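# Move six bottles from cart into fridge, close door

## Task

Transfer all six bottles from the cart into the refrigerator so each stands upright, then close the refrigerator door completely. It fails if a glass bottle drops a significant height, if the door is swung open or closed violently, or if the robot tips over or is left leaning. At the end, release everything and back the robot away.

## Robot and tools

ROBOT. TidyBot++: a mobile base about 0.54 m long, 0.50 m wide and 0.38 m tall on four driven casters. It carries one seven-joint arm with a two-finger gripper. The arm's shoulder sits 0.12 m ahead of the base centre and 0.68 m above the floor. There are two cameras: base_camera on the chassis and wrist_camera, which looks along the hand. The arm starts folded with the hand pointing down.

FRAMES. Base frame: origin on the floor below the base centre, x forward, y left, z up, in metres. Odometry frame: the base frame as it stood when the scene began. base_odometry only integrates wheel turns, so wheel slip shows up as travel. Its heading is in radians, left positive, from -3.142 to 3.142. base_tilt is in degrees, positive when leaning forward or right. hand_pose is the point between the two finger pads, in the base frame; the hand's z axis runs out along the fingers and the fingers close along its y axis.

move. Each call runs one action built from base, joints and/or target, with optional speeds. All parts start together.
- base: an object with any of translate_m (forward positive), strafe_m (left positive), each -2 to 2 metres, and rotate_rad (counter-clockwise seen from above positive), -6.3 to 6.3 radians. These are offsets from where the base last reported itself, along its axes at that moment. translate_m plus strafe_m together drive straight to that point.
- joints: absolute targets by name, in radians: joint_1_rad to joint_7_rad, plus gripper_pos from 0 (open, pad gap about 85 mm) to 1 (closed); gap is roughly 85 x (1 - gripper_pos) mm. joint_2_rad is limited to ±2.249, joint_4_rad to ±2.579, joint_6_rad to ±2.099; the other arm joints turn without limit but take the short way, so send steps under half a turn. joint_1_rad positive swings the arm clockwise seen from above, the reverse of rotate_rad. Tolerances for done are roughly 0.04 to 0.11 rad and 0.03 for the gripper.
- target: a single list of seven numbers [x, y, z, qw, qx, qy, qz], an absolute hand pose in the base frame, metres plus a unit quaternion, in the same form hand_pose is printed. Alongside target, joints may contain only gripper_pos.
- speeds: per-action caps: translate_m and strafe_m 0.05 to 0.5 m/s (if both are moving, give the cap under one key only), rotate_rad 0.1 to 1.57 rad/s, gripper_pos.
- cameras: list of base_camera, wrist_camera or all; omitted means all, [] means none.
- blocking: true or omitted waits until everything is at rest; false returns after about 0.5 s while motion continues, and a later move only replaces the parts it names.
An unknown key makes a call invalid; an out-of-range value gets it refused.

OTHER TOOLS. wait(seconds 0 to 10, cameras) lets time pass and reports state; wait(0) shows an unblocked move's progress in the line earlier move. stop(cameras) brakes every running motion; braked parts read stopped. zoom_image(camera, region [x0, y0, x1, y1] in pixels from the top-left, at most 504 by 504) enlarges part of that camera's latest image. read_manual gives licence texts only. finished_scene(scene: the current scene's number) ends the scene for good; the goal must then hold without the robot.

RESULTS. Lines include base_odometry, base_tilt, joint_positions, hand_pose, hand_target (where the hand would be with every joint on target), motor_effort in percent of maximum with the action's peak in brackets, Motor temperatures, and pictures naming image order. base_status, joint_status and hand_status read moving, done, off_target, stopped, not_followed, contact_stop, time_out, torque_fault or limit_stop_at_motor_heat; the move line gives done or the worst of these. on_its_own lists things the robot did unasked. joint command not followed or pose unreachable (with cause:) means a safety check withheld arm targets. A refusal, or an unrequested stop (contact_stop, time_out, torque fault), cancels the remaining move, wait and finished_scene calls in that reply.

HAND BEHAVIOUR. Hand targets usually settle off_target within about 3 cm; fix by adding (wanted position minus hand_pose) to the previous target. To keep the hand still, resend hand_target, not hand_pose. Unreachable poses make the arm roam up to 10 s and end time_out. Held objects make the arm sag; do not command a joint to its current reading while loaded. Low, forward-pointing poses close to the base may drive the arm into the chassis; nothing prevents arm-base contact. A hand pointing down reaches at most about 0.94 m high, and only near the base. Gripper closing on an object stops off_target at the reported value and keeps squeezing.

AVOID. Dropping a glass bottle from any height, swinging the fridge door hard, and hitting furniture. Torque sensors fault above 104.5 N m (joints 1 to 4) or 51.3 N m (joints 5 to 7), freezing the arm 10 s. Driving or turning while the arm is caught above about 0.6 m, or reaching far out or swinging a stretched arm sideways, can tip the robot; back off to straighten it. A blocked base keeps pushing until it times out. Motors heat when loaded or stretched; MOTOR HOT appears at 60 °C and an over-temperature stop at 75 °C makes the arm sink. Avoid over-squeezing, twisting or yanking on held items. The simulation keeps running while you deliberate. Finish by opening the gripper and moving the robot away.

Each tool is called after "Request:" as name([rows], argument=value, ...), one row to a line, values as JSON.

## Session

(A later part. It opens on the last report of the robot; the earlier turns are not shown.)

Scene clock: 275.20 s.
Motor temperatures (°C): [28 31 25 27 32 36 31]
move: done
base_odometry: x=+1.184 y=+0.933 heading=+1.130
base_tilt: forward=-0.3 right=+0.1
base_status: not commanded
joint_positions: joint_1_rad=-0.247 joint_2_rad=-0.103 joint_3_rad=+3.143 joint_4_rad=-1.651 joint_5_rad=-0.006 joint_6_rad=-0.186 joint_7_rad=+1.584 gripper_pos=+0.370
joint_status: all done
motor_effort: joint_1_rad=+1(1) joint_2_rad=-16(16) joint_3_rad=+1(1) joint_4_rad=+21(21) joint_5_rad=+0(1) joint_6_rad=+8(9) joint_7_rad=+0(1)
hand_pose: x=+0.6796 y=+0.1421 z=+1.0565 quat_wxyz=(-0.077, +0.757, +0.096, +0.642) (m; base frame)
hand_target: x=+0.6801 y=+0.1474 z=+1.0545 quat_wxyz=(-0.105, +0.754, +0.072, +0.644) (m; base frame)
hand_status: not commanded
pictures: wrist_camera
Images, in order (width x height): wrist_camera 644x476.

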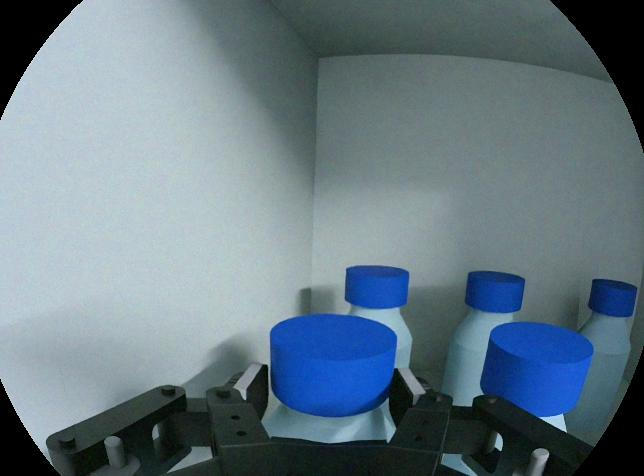

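Request:
move(joints={"gripper_pos": 0.2}, cameras=["wrist_camera"])

Request:
move(base={"translate_m": -0.24, "strafe_m": -0.06}, speeds={"translate_m": 0.15})

Scene clock: 276.17 s.
Motor temperatures (°C): [28 31 25 27 32 36 31]
move: done
base_odometry: x=+1.184 y=+0.933 heading=+1.130
base_tilt: forward=-0.3 right=+0.1
base_status: not commanded
joint_positions: joint_1_rad=-0.247 joint_2_rad=-0.103 joint_3_rad=+3.143 joint_4_rad=-1.651 joint_5_rad=-0.006 joint_6_rad=-0.186 joint_7_rad=+1.584 gripper_pos=+0.200
joint_status: all done
motor_effort: joint_1_rad=+1(1) joint_2_rad=-15(16) joint_3_rad=+0(1) joint_4_rad=+21(21) joint_5_rad=+0(1) joint_6_rad=+8(9) joint_7_rad=+0(1)
hand_pose: x=+0.6796 y=+0.1421 z=+1.0565 quat_wxyz=(-0.077, +0.757, +0.096, +0.642) (m; base frame)
hand_target: x=+0.6801 y=+0.1474 z=+1.0545 quat_wxyz=(-0.105, +0.754, +0.072, +0.644) (m; base frame)
hand_status: not commanded
pictures: wrist_camera
Images, in order (width x height): wrist_camera 644x476.

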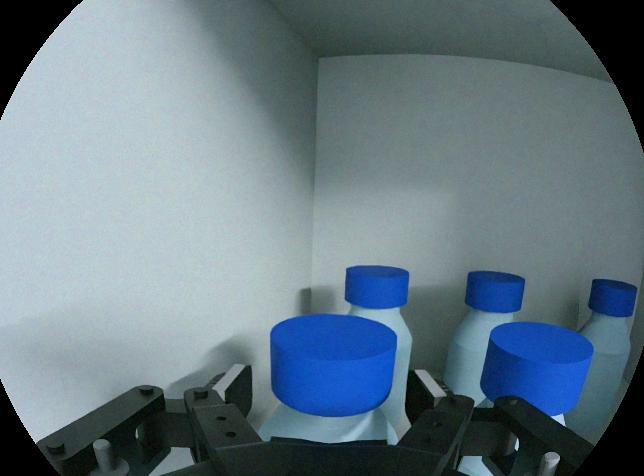

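Scene clock: 278.47 s.
Motor temperatures (°C): [28 31 25 27 32 36 31]
move: done
base_odometry: x=+1.136 y=+0.690 heading=+1.130
base_tilt: forward=-0.3 right=+0.1
base_status: done
joint_positions: joint_1_rad=-0.247 joint_2_rad=-0.106 joint_3_rad=+3.143 joint_4_rad=-1.652 joint_5_rad=-0.006 joint_6_rad=-0.186 joint_7_rad=+1.584 gripper_pos=+0.200
joint_status: not commanded
motor_effort: joint_1_rad=+1(2) joint_2_rad=-15(19) joint_3_rad=+0(1) joint_4_rad=+21(22) joint_5_rad=+0(1) joint_6_rad=+8(9) joint_7_rad=+0(1)
hand_pose: x=+0.6785 y=+0.1418 z=+1.0577 quat_wxyz=(-0.077, +0.756, +0.096, +0.643) (m; base frame)
hand_target: x=+0.6801 y=+0.1474 z=+1.0545 quat_wxyz=(-0.105, +0.754, +0.072, +0.644) (m; base frame)
hand_status: not commanded
pictures: base_camera, wrist_camera
Images, in order (width x height): base_camera 644x364, wrist_camera 644x476.

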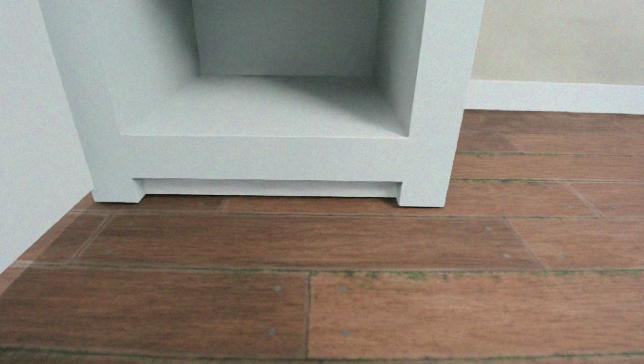

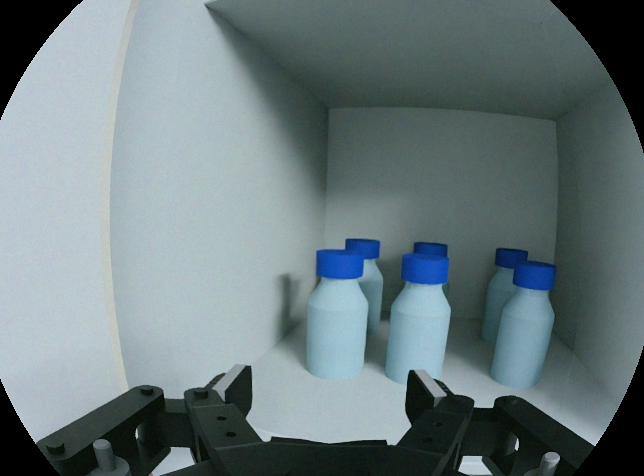

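Request:
move(base={"translate_m": -0.76}, speeds={"translate_m": 0.3}, cameras=[])

Request:
move(joints={"joint_1_rad": -1.1, "joint_2_rad": -0.6, "joint_4_rad": -2.23, "joint_6_rad": 0.07, "gripper_pos": 1}, cameras=["all"])

Scene clock: 283.60 s.
Motor temperatures (°C): [28 31 25 27 32 36 31]
move: done
base_odometry: x=+0.812 y=+0.003 heading=+1.130
base_tilt: forward=-0.3 right=+0.1
base_status: done
joint_positions: joint_1_rad=-0.247 joint_2_rad=-0.107 joint_3_rad=+3.143 joint_4_rad=-1.652 joint_5_rad=-0.006 joint_6_rad=-0.186 joint_7_rad=+1.584 gripper_pos=+0.200
joint_status: not commanded
motor_effort: joint_1_rad=+1(2) joint_2_rad=-16(18) joint_3_rad=+0(1) joint_4_rad=+21(22) joint_5_rad=+0(1) joint_6_rad=+9(9) joint_7_rad=+0(1)
hand_pose: x=+0.6779 y=+0.1417 z=+1.0584 quat_wxyz=(-0.077, +0.755, +0.096, +0.643) (m; base frame)
hand_target: x=+0.6801 y=+0.1474 z=+1.0545 quat_wxyz=(-0.105, +0.754, +0.072, +0.644) (m; base frame)
hand_status: not commanded
pictures: none
No camera images: "cameras" was empty.

Scene clock: 285.73 s.
Motor temperatures (°C): [28 31 25 27 32 36 31]
move: done
base_odometry: x=+0.812 y=+0.003 heading=+1.130
base_tilt: forward=-0.3 right=+0.1
base_status: not commanded
joint_positions: joint_1_rad=-1.085 joint_2_rad=-0.590 joint_3_rad=+3.143 joint_4_rad=-2.210 joint_5_rad=-0.006 joint_6_rad=+0.023 joint_7_rad=+1.584 gripper_pos=+0.999
joint_status: all done
motor_effort: joint_1_rad=+1(2) joint_2_rad=+0(16) joint_3_rad=+0(2) joint_4_rad=+21(22) joint_5_rad=+0(1) joint_6_rad=+8(9) joint_7_rad=-1(1)
hand_pose: x=+0.3012 y=+0.3460 z=+1.0080 quat_wxyz=(-0.358, +0.612, +0.371, +0.599) (m; base frame)
hand_target: x=+0.2935 y=+0.3460 z=+1.0138 quat_wxyz=(-0.391, +0.612, +0.347, +0.594) (m; base frame)
hand_status: not commanded
pictures: base_camera, wrist_camera
Images, in order (width x height): base_camera 644x364, wrist_camera 644x476.

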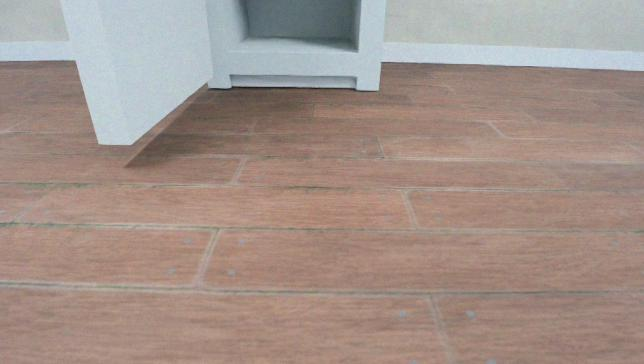

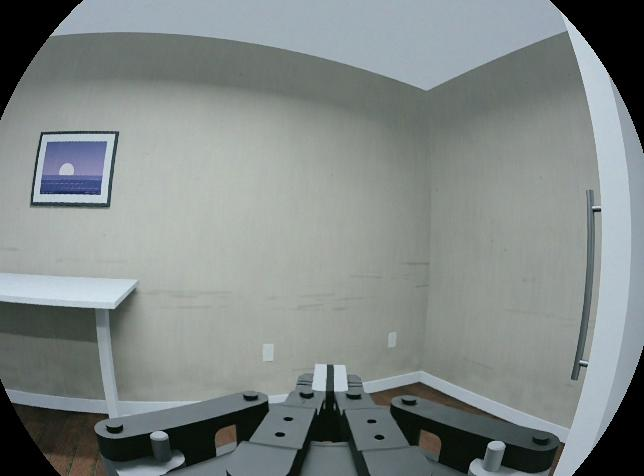

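Request:
move(base={"rotate_rad": -1.57}, joints={"joint_1_rad": 0}, cameras=[])

Request:
move(base={"translate_m": -1.2}, speeds={"translate_m": 0.4}, cameras=["all"])

Scene clock: 289.93 s.
Motor temperatures (°C): [28 31 25 27 32 36 31]
move: done
base_odometry: x=+0.812 y=+0.003 heading=-0.438
base_tilt: forward=-0.3 right=+0.1
base_status: done
joint_positions: joint_1_rad=-0.013 joint_2_rad=-0.590 joint_3_rad=+3.143 joint_4_rad=-2.210 joint_5_rad=-0.006 joint_6_rad=+0.026 joint_7_rad=+1.584 gripper_pos=+0.999
joint_status: all done
motor_effort: joint_1_rad=+1(2) joint_2_rad=-1(3) joint_3_rad=+1(2) joint_4_rad=+21(21) joint_5_rad=+0(1) joint_6_rad=+9(9) joint_7_rad=+1(1)
hand_pose: x=+0.5100 y=+0.0055 z=+1.0087 quat_wxyz=(-0.002, +0.715, +0.006, +0.699) (m; base frame)
hand_target: x=+0.5065 y=+0.0014 z=+1.0138 quat_wxyz=(-0.023, +0.703, -0.024, +0.711) (m; base frame)
hand_status: not commanded
pictures: none
No camera images: "cameras" was empty.

Scene clock: 294.03 s.
Motor temperatures (°C): [28 31 25 27 32 36 31]
move: done
base_odometry: x=-0.275 y=+0.513 heading=-0.440
base_tilt: forward=-0.3 right=+0.1
base_status: done
joint_positions: joint_1_rad=-0.013 joint_2_rad=-0.601 joint_3_rad=+3.143 joint_4_rad=-2.211 joint_5_rad=-0.006 joint_6_rad=+0.028 joint_7_rad=+1.584 gripper_pos=+0.999
joint_status: not commanded
motor_effort: joint_1_rad=+1(1) joint_2_rad=+0(5) joint_3_rad=+1(2) joint_4_rad=+21(21) joint_5_rad=+0(1) joint_6_rad=+9(9) joint_7_rad=+0(1)
hand_pose: x=+0.5066 y=+0.0053 z=+1.0128 quat_wxyz=(-0.002, +0.711, +0.006, +0.703) (m; base frame)
hand_target: x=+0.5065 y=+0.0014 z=+1.0138 quat_wxyz=(-0.023, +0.703, -0.024, +0.711) (m; base frame)
hand_status: not commanded
pictures: base_camera, wrist_camera
Images, in order (width x height): base_camera 644x364, wrist_camera 644x476.

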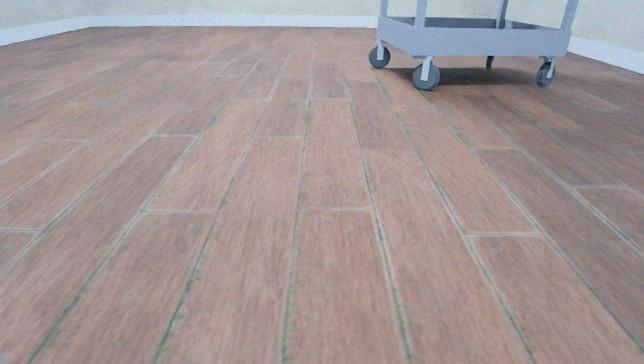

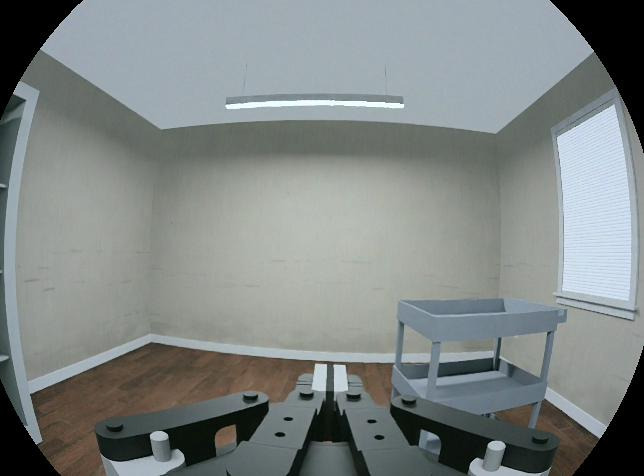

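Request:
move(base={"strafe_m": 1.02}, speeds={"strafe_m": 0.4}, cameras=["all"])

Scene clock: 297.87 s.
Motor temperatures (°C): [28 31 25 27 32 36 31]
move: done
base_odometry: x=+0.160 y=+1.436 heading=-0.439
base_tilt: forward=-0.3 right=+0.1
base_status: done
joint_positions: joint_1_rad=-0.012 joint_2_rad=-0.601 joint_3_rad=+3.143 joint_4_rad=-2.211 joint_5_rad=-0.006 joint_6_rad=+0.028 joint_7_rad=+1.584 gripper_pos=+0.999
joint_status: not commanded
motor_effort: joint_1_rad=+1(2) joint_2_rad=+0(1) joint_3_rad=+1(2) joint_4_rad=+21(21) joint_5_rad=+0(1) joint_6_rad=+9(9) joint_7_rad=+0(1)
hand_pose: x=+0.5066 y=+0.0050 z=+1.0128 quat_wxyz=(-0.001, +0.711, +0.006, +0.703) (m; base frame)
hand_target: x=+0.5065 y=+0.0014 z=+1.0138 quat_wxyz=(-0.023, +0.703, -0.024, +0.711) (m; base frame)
hand_status: not commanded
pictures: base_camera, wrist_camera
Images, in order (width x height): base_camera 644x364, wrist_camera 644x476.

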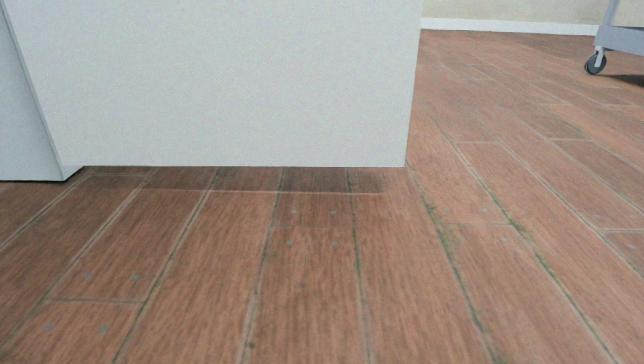

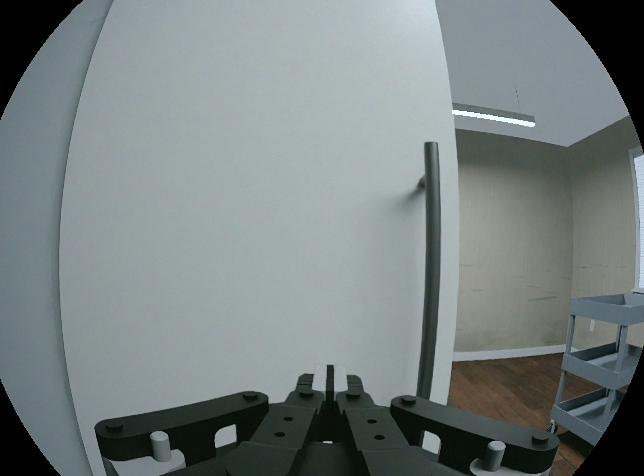

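Request:
move(base={"translate_m": 0.2}, speeds={"translate_m": 0.1}, cameras=["all"])

Request:
zoom_image(camera="wrist_camera", region=[240, 326, 440, 476])

Scene clock: 301.00 s.
Motor temperatures (°C): [28 31 25 27 32 36 31]
move: done
base_odometry: x=+0.341 y=+1.351 heading=-0.439
base_tilt: forward=-0.3 right=+0.1
base_status: done
joint_positions: joint_1_rad=-0.012 joint_2_rad=-0.599 joint_3_rad=+3.143 joint_4_rad=-2.212 joint_5_rad=-0.006 joint_6_rad=+0.029 joint_7_rad=+1.584 gripper_pos=+0.999
joint_status: not commanded
motor_effort: joint_1_rad=+1(1) joint_2_rad=+0(3) joint_3_rad=+1(1) joint_4_rad=+21(22) joint_5_rad=-1(1) joint_6_rad=+8(9) joint_7_rad=+0(1)
hand_pose: x=+0.5070 y=+0.0050 z=+1.0122 quat_wxyz=(-0.001, +0.712, +0.006, +0.703) (m; base frame)
hand_target: x=+0.5065 y=+0.0014 z=+1.0138 quat_wxyz=(-0.023, +0.703, -0.024, +0.711) (m; base frame)
hand_status: not commanded
pictures: base_camera, wrist_camera
Images, in order (width x height): base_camera 644x364, wrist_camera 644x476.

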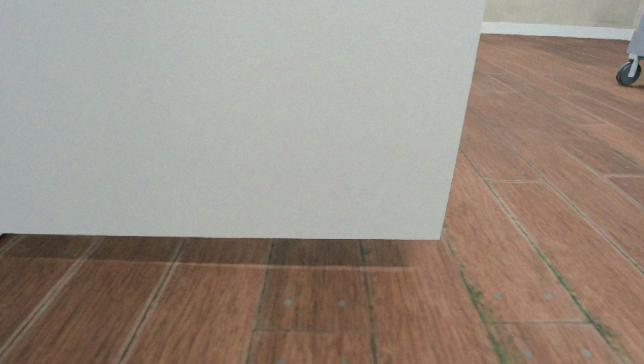

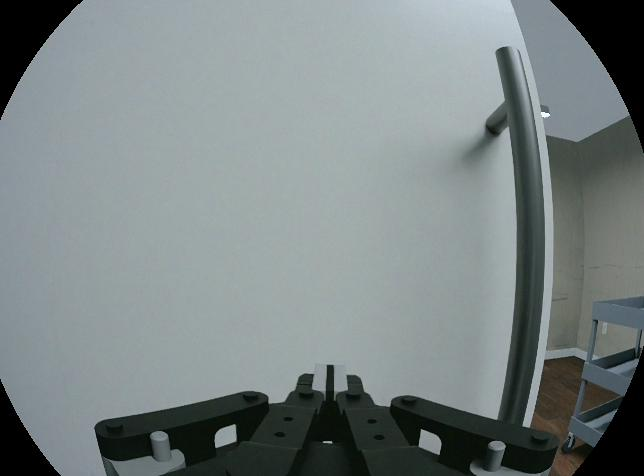

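Scaled by 2.520.

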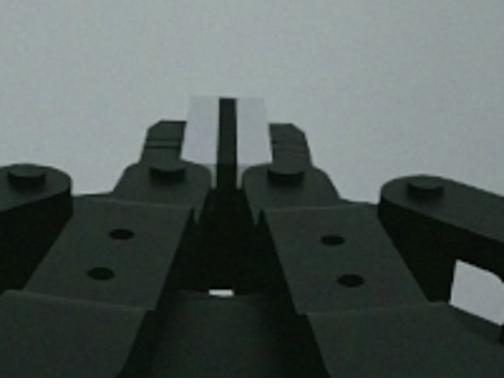

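Request:
move(base={"translate_m": 0.035}, speeds={"translate_m": 0.05}, cameras=[])

Request:
move(base={"translate_m": 0.0743, "strafe_m": -0.0756, "rotate_rad": 0.15}, speeds={"translate_m": 0.07, "rotate_rad": 0.1}, cameras=["all"])

Scene clock: 302.97 s.
Motor temperatures (°C): [28 31 25 27 32 36 31]
move: done
base_odometry: x=+0.373 y=+1.336 heading=-0.439
base_tilt: forward=-0.3 right=+0.1
base_status: done
joint_positions: joint_1_rad=-0.012 joint_2_rad=-0.600 joint_3_rad=+3.143 joint_4_rad=-2.212 joint_5_rad=-0.006 joint_6_rad=+0.029 joint_7_rad=+1.584 gripper_pos=+0.999
joint_status: not commanded
motor_effort: joint_1_rad=+1(1) joint_2_rad=-1(3) joint_3_rad=+1(2) joint_4_rad=+21(21) joint_5_rad=+0(1) joint_6_rad=+7(9) joint_7_rad=+0(1)
hand_pose: x=+0.5069 y=+0.0050 z=+1.0124 quat_wxyz=(-0.001, +0.711, +0.006, +0.703) (m; base frame)
hand_target: x=+0.5065 y=+0.0014 z=+1.0138 quat_wxyz=(-0.023, +0.703, -0.024, +0.711) (m; base frame)
hand_status: not commanded
pictures: none
No camera images: "cameras" was empty.

Scene clock: 304.97 s.
Motor temperatures (°C): [28 31 25 27 32 36 31]
move: done
base_odometry: x=+0.408 y=+1.236 heading=-0.288
base_tilt: forward=-0.3 right=+0.1
base_status: done
joint_positions: joint_1_rad=-0.011 joint_2_rad=-0.606 joint_3_rad=+3.143 joint_4_rad=-2.215 joint_5_rad=-0.006 joint_6_rad=+0.029 joint_7_rad=+1.584 gripper_pos=+0.999
joint_status: not commanded
motor_effort: joint_1_rad=+0(1) joint_2_rad=-1(4) joint_3_rad=+1(2) joint_4_rad=+21(22) joint_5_rad=+0(1) joint_6_rad=+8(10) joint_7_rad=+1(1)
hand_pose: x=+0.5049 y=+0.0045 z=+1.0130 quat_wxyz=(-0.001, +0.710, +0.005, +0.704) (m; base frame)
hand_target: x=+0.5065 y=+0.0014 z=+1.0138 quat_wxyz=(-0.023, +0.703, -0.024, +0.711) (m; base frame)
hand_status: not commanded
pictures: base_camera, wrist_camera
Images, in order (width x height): base_camera 644x364, wrist_camera 644x476.

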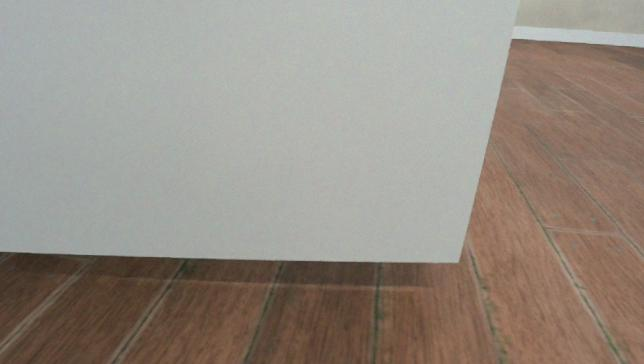

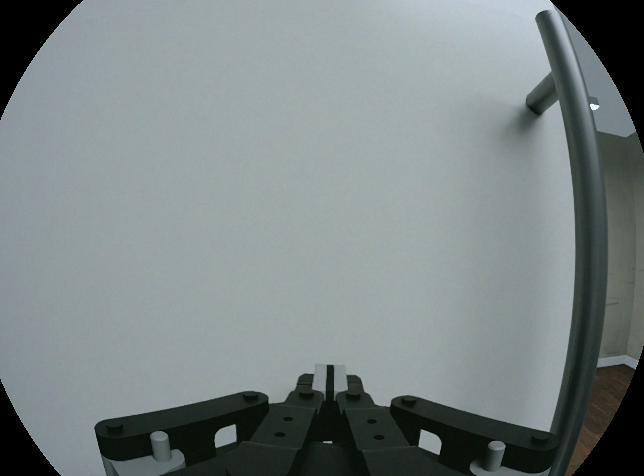

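Request:
move(base={"translate_m": 0.159, "strafe_m": -0.139, "rotate_rad": 0.3}, speeds={"translate_m": 0.07, "rotate_rad": 0.1}, cameras=["all"])

Scene clock: 308.77 s.
Motor temperatures (°C): [28 31 25 27 32 36 31]
move: done
base_odometry: x=+0.521 y=+1.057 heading=+0.012
base_tilt: forward=-0.3 right=+0.1
base_status: done
joint_positions: joint_1_rad=-0.010 joint_2_rad=-0.604 joint_3_rad=+3.143 joint_4_rad=-2.215 joint_5_rad=-0.006 joint_6_rad=+0.029 joint_7_rad=+1.584 gripper_pos=+0.999
joint_status: not commanded
motor_effort: joint_1_rad=+1(1) joint_2_rad=+0(3) joint_3_rad=+1(3) joint_4_rad=+21(21) joint_5_rad=+0(1) joint_6_rad=+9(9) joint_7_rad=+0(1)
hand_pose: x=+0.5053 y=+0.0044 z=+1.0125 quat_wxyz=(-0.001, +0.711, +0.005, +0.704) (m; base frame)
hand_target: x=+0.5065 y=+0.0014 z=+1.0138 quat_wxyz=(-0.023, +0.703, -0.024, +0.711) (m; base frame)
hand_status: not commanded
pictures: base_camera, wrist_camera
Images, in order (width x height): base_camera 644x364, wrist_camera 644x476.

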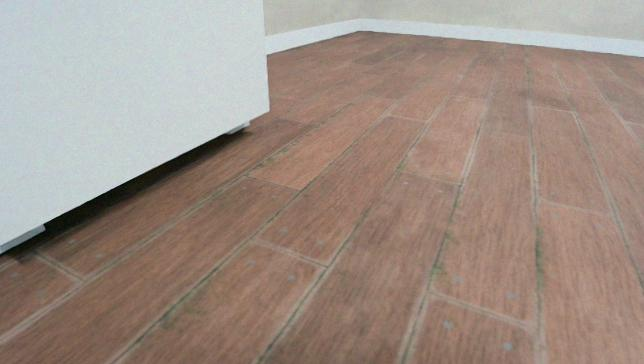

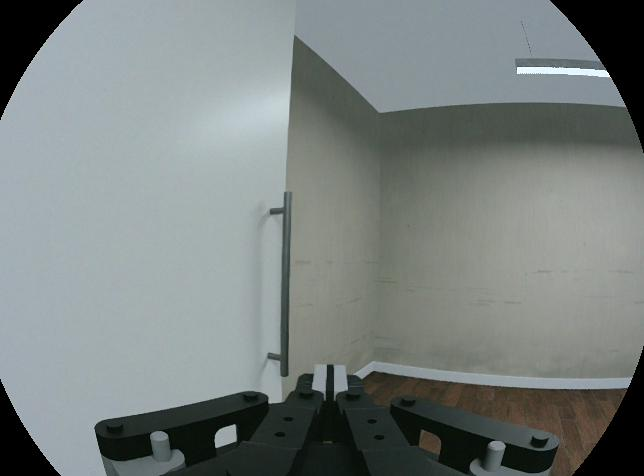

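Request:
move(base={"translate_m": 0.35, "strafe_m": -0.93}, speeds={"translate_m": 0.4}, cameras=[])

Request:
move(base={"rotate_rad": 1.116}, cameras=["all"])

Scene clock: 313.13 s.
Motor temperatures (°C): [28 31 25 27 32 36 31]
move: done
base_odometry: x=+0.883 y=+0.132 heading=+0.014
base_tilt: forward=-0.3 right=+0.1
base_status: done
joint_positions: joint_1_rad=-0.010 joint_2_rad=-0.604 joint_3_rad=+3.143 joint_4_rad=-2.215 joint_5_rad=-0.006 joint_6_rad=+0.029 joint_7_rad=+1.584 gripper_pos=+0.999
joint_status: not commanded
motor_effort: joint_1_rad=+1(1) joint_2_rad=+1(2) joint_3_rad=+1(2) joint_4_rad=+21(21) joint_5_rad=+0(1) joint_6_rad=+9(9) joint_7_rad=+0(1)
hand_pose: x=+0.5054 y=+0.0044 z=+1.0125 quat_wxyz=(-0.001, +0.711, +0.005, +0.703) (m; base frame)
hand_target: x=+0.5065 y=+0.0014 z=+1.0138 quat_wxyz=(-0.023, +0.703, -0.024, +0.711) (m; base frame)
hand_status: not commanded
pictures: none
No camera images: "cameras" was empty.

Scene clock: 315.10 s.
Motor temperatures (°C): [28 31 25 27 32 36 31]
move: done
base_odometry: x=+0.883 y=+0.132 heading=+1.128
base_tilt: forward=-0.3 right=+0.1
base_status: done
joint_positions: joint_1_rad=-0.009 joint_2_rad=-0.604 joint_3_rad=+3.143 joint_4_rad=-2.215 joint_5_rad=-0.006 joint_6_rad=+0.029 joint_7_rad=+1.584 gripper_pos=+0.999
joint_status: not commanded
motor_effort: joint_1_rad=+0(2) joint_2_rad=+0(1) joint_3_rad=+1(2) joint_4_rad=+21(21) joint_5_rad=+0(1) joint_6_rad=+8(9) joint_7_rad=+0(1)
hand_pose: x=+0.5054 y=+0.0040 z=+1.0125 quat_wxyz=(+0.000, +0.711, +0.005, +0.703) (m; base frame)
hand_target: x=+0.5065 y=+0.0014 z=+1.0138 quat_wxyz=(-0.023, +0.703, -0.024, +0.711) (m; base frame)
hand_status: not commanded
pictures: base_camera, wrist_camera
Images, in order (width x height): base_camera 644x364, wrist_camera 644x476.

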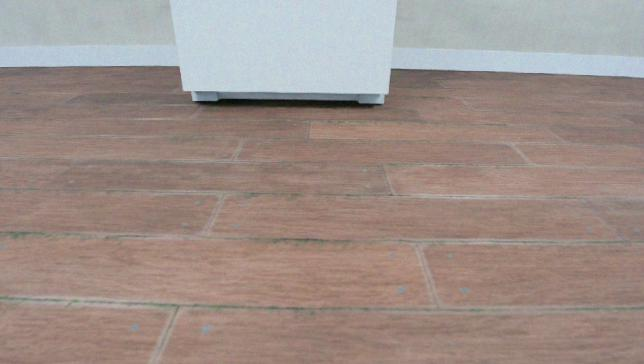

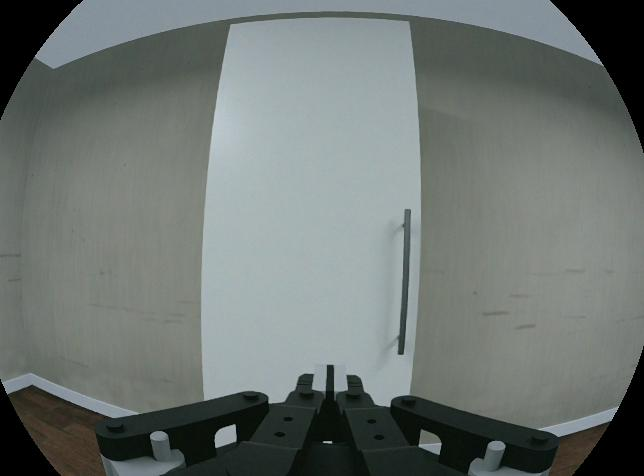

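Request:
move(base={"translate_m": 0.69, "strafe_m": -0.08}, speeds={"translate_m": 0.3})

Request:
zoom_image(camera="wrist_camera", region=[240, 326, 440, 476])

Scene clock: 318.87 s.
Motor temperatures (°C): [28 31 25 27 32 36 31]
move: done
base_odometry: x=+1.250 y=+0.721 heading=+1.129
base_tilt: forward=-0.3 right=+0.1
base_status: done
joint_positions: joint_1_rad=-0.009 joint_2_rad=-0.599 joint_3_rad=+3.143 joint_4_rad=-2.215 joint_5_rad=-0.006 joint_6_rad=+0.030 joint_7_rad=+1.584 gripper_pos=+0.999
joint_status: not commanded
motor_effort: joint_1_rad=+1(1) joint_2_rad=-1(3) joint_3_rad=+1(2) joint_4_rad=+21(21) joint_5_rad=+0(1) joint_6_rad=+9(9) joint_7_rad=+0(1)
hand_pose: x=+0.5070 y=+0.0040 z=+1.0107 quat_wxyz=(+0.000, +0.712, +0.005, +0.702) (m; base frame)
hand_target: x=+0.5065 y=+0.0014 z=+1.0138 quat_wxyz=(-0.023, +0.703, -0.024, +0.711) (m; base frame)
hand_status: not commanded
pictures: base_camera, wrist_camera
Images, in order (width x height): base_camera 644x364, wrist_camera 644x476.

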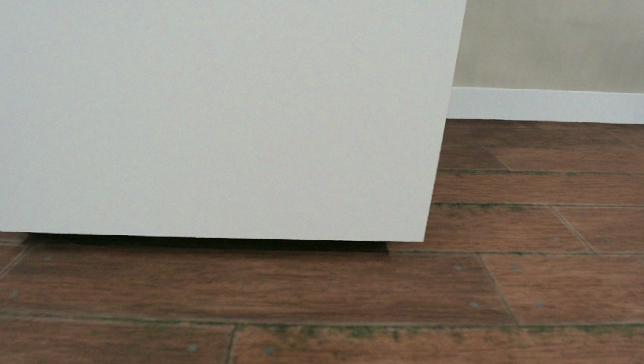

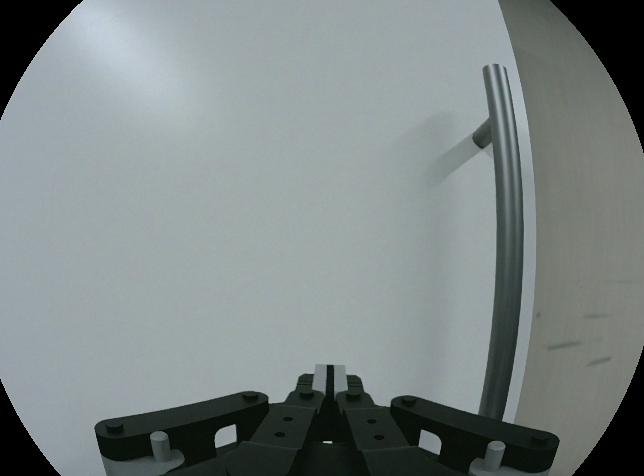

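Scaled by 2.520.

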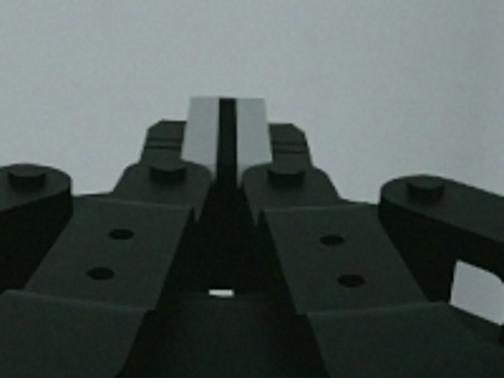

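Request:
move(base={"translate_m": 0.06}, speeds={"translate_m": 0.05}, cameras=["base_camera"])

Scene clock: 321.03 s.
Motor temperatures (°C): [28 31 25 27 32 36 31]
move: done
base_odometry: x=+1.276 y=+0.775 heading=+1.129
base_tilt: forward=-0.3 right=+0.1
base_status: done
joint_positions: joint_1_rad=-0.009 joint_2_rad=-0.599 joint_3_rad=+3.143 joint_4_rad=-2.215 joint_5_rad=-0.006 joint_6_rad=+0.030 joint_7_rad=+1.584 gripper_pos=+0.999
joint_status: not commanded
motor_effort: joint_1_rad=+0(1) joint_2_rad=+0(2) joint_3_rad=+1(1) joint_4_rad=+21(21) joint_5_rad=+0(1) joint_6_rad=+9(9) joint_7_rad=+0(1)
hand_pose: x=+0.5069 y=+0.0040 z=+1.0108 quat_wxyz=(+0.000, +0.712, +0.005, +0.702) (m; base frame)
hand_target: x=+0.5065 y=+0.0014 z=+1.0138 quat_wxyz=(-0.023, +0.703, -0.024, +0.711) (m; base frame)
hand_status: not commanded
pictures: base_camera
Images, in order (width x height): base_camera 644x364.

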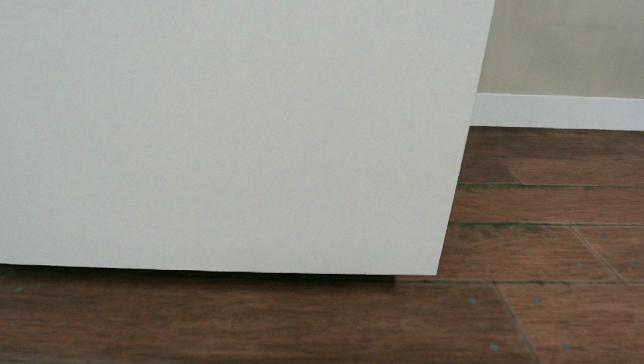

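Request:
move(base={"translate_m": 0.03}, speeds={"translate_m": 0.05}, cameras=["base_camera"])

Request:
move(base={"translate_m": 0.03}, speeds={"translate_m": 0.05}, cameras=["base_camera"])

Scene clock: 322.60 s.
Motor temperatures (°C): [28 31 25 27 32 36 31]
move: done
base_odometry: x=+1.289 y=+0.802 heading=+1.129
base_tilt: forward=-0.3 right=+0.1
base_status: done
joint_positions: joint_1_rad=-0.009 joint_2_rad=-0.649 joint_3_rad=+3.143 joint_4_rad=-2.245 joint_5_rad=-0.006 joint_6_rad=+0.031 joint_7_rad=+1.584 gripper_pos=+0.999
joint_status: not commanded
motor_effort: joint_1_rad=+2(2) joint_2_rad=+10(12) joint_3_rad=+3(3) joint_4_rad=+24(27) joint_5_rad=+0(1) joint_6_rad=+10(14) joint_7_rad=+0(1)
hand_pose: x=+0.4901 y=+0.0039 z=+1.0108 quat_wxyz=(+0.000, +0.705, +0.005, +0.709) (m; base frame)
hand_target: x=+0.5065 y=+0.0014 z=+1.0138 quat_wxyz=(-0.023, +0.703, -0.024, +0.711) (m; base frame)
hand_status: not commanded
pictures: base_camera
Images, in order (width x height): base_camera 644x364.

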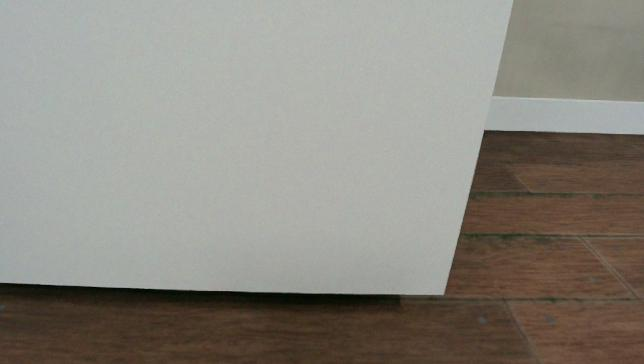

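Scene clock: 325.07 s.
Motor temperatures (°C): [28 31 25 27 32 36 31]
move: time_out
base_odometry: x=+1.301 y=+0.827 heading=+1.130
base_tilt: forward=-0.4 right=+0.1
base_status: translate_m time_out (by the wheels' count: +0.028 of +0.030)
joint_positions: joint_1_rad=-0.009 joint_2_rad=-0.731 joint_3_rad=+3.142 joint_4_rad=-2.294 joint_5_rad=-0.006 joint_6_rad=+0.032 joint_7_rad=+1.584 gripper_pos=+0.999
joint_status: not commanded
motor_effort: joint_1_rad=+2(3) joint_2_rad=+25(31) joint_3_rad=+3(4) joint_4_rad=+31(36) joint_5_rad=+1(1) joint_6_rad=+17(21) joint_7_rad=+1(1)
hand_pose: x=+0.4635 y=+0.0041 z=+1.0098 quat_wxyz=(-0.001, +0.693, +0.005, +0.721) (m; base frame)
hand_target: x=+0.5065 y=+0.0014 z=+1.0138 quat_wxyz=(-0.023, +0.703, -0.024, +0.711) (m; base frame)
hand_status: not commanded
pictures: base_camera
Images, in order (width x height): base_camera 644x364.

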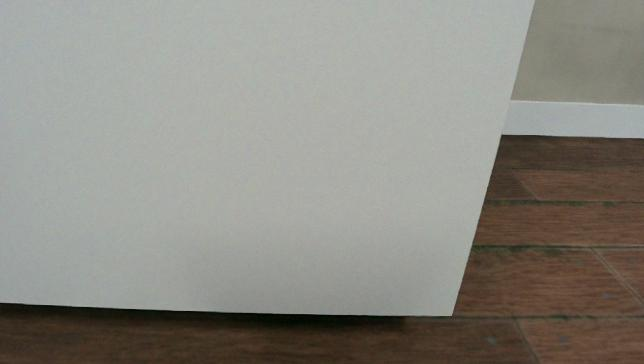

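Request:
move(base={"translate_m": -0.6}, speeds={"translate_m": 0.2})

Request:
zoom_image(camera="base_camera", region=[120, 0, 500, 200])

Scene clock: 329.20 s.
Motor temperatures (°C): [28 31 25 27 32 36 31]
move: done
base_odometry: x=+1.046 y=+0.284 heading=+1.130
base_tilt: forward=-0.3 right=+0.1
base_status: done
joint_positions: joint_1_rad=-0.009 joint_2_rad=-0.600 joint_3_rad=+3.142 joint_4_rad=-2.246 joint_5_rad=-0.006 joint_6_rad=+0.056 joint_7_rad=+1.584 gripper_pos=+0.999
joint_status: not commanded
motor_effort: joint_1_rad=+1(2) joint_2_rad=+0(28) joint_3_rad=+1(3) joint_4_rad=+21(30) joint_5_rad=+0(1) joint_6_rad=+8(16) joint_7_rad=+0(1)
hand_pose: x=+0.5062 y=+0.0043 z=+0.9997 quat_wxyz=(+0.000, +0.714, +0.005, +0.700) (m; base frame)
hand_target: x=+0.5065 y=+0.0014 z=+1.0138 quat_wxyz=(-0.023, +0.703, -0.024, +0.711) (m; base frame)
hand_status: not commanded
pictures: base_camera, wrist_camera
Images, in order (width x height): base_camera 644x364, wrist_camera 644x476.

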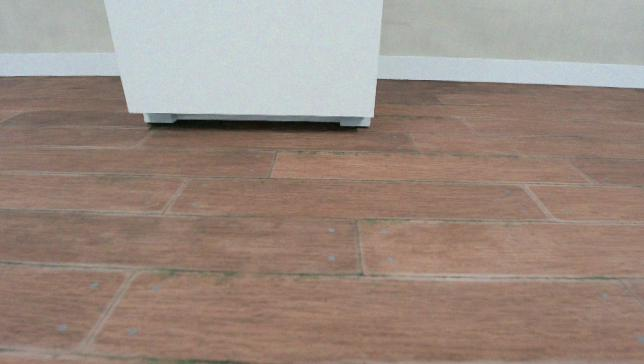

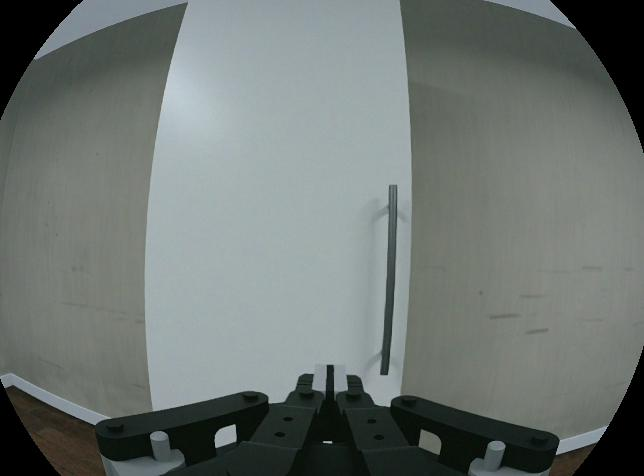

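Scaled by 1.326.

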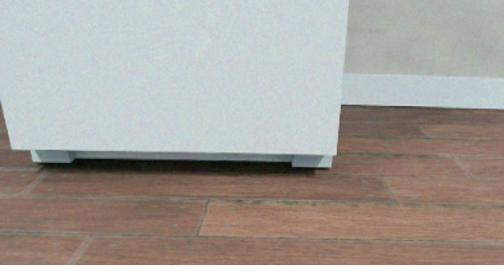

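Closed, parallel with the feet.

Request:
finished_scene(scene=2)

The scene is finished: the task was done.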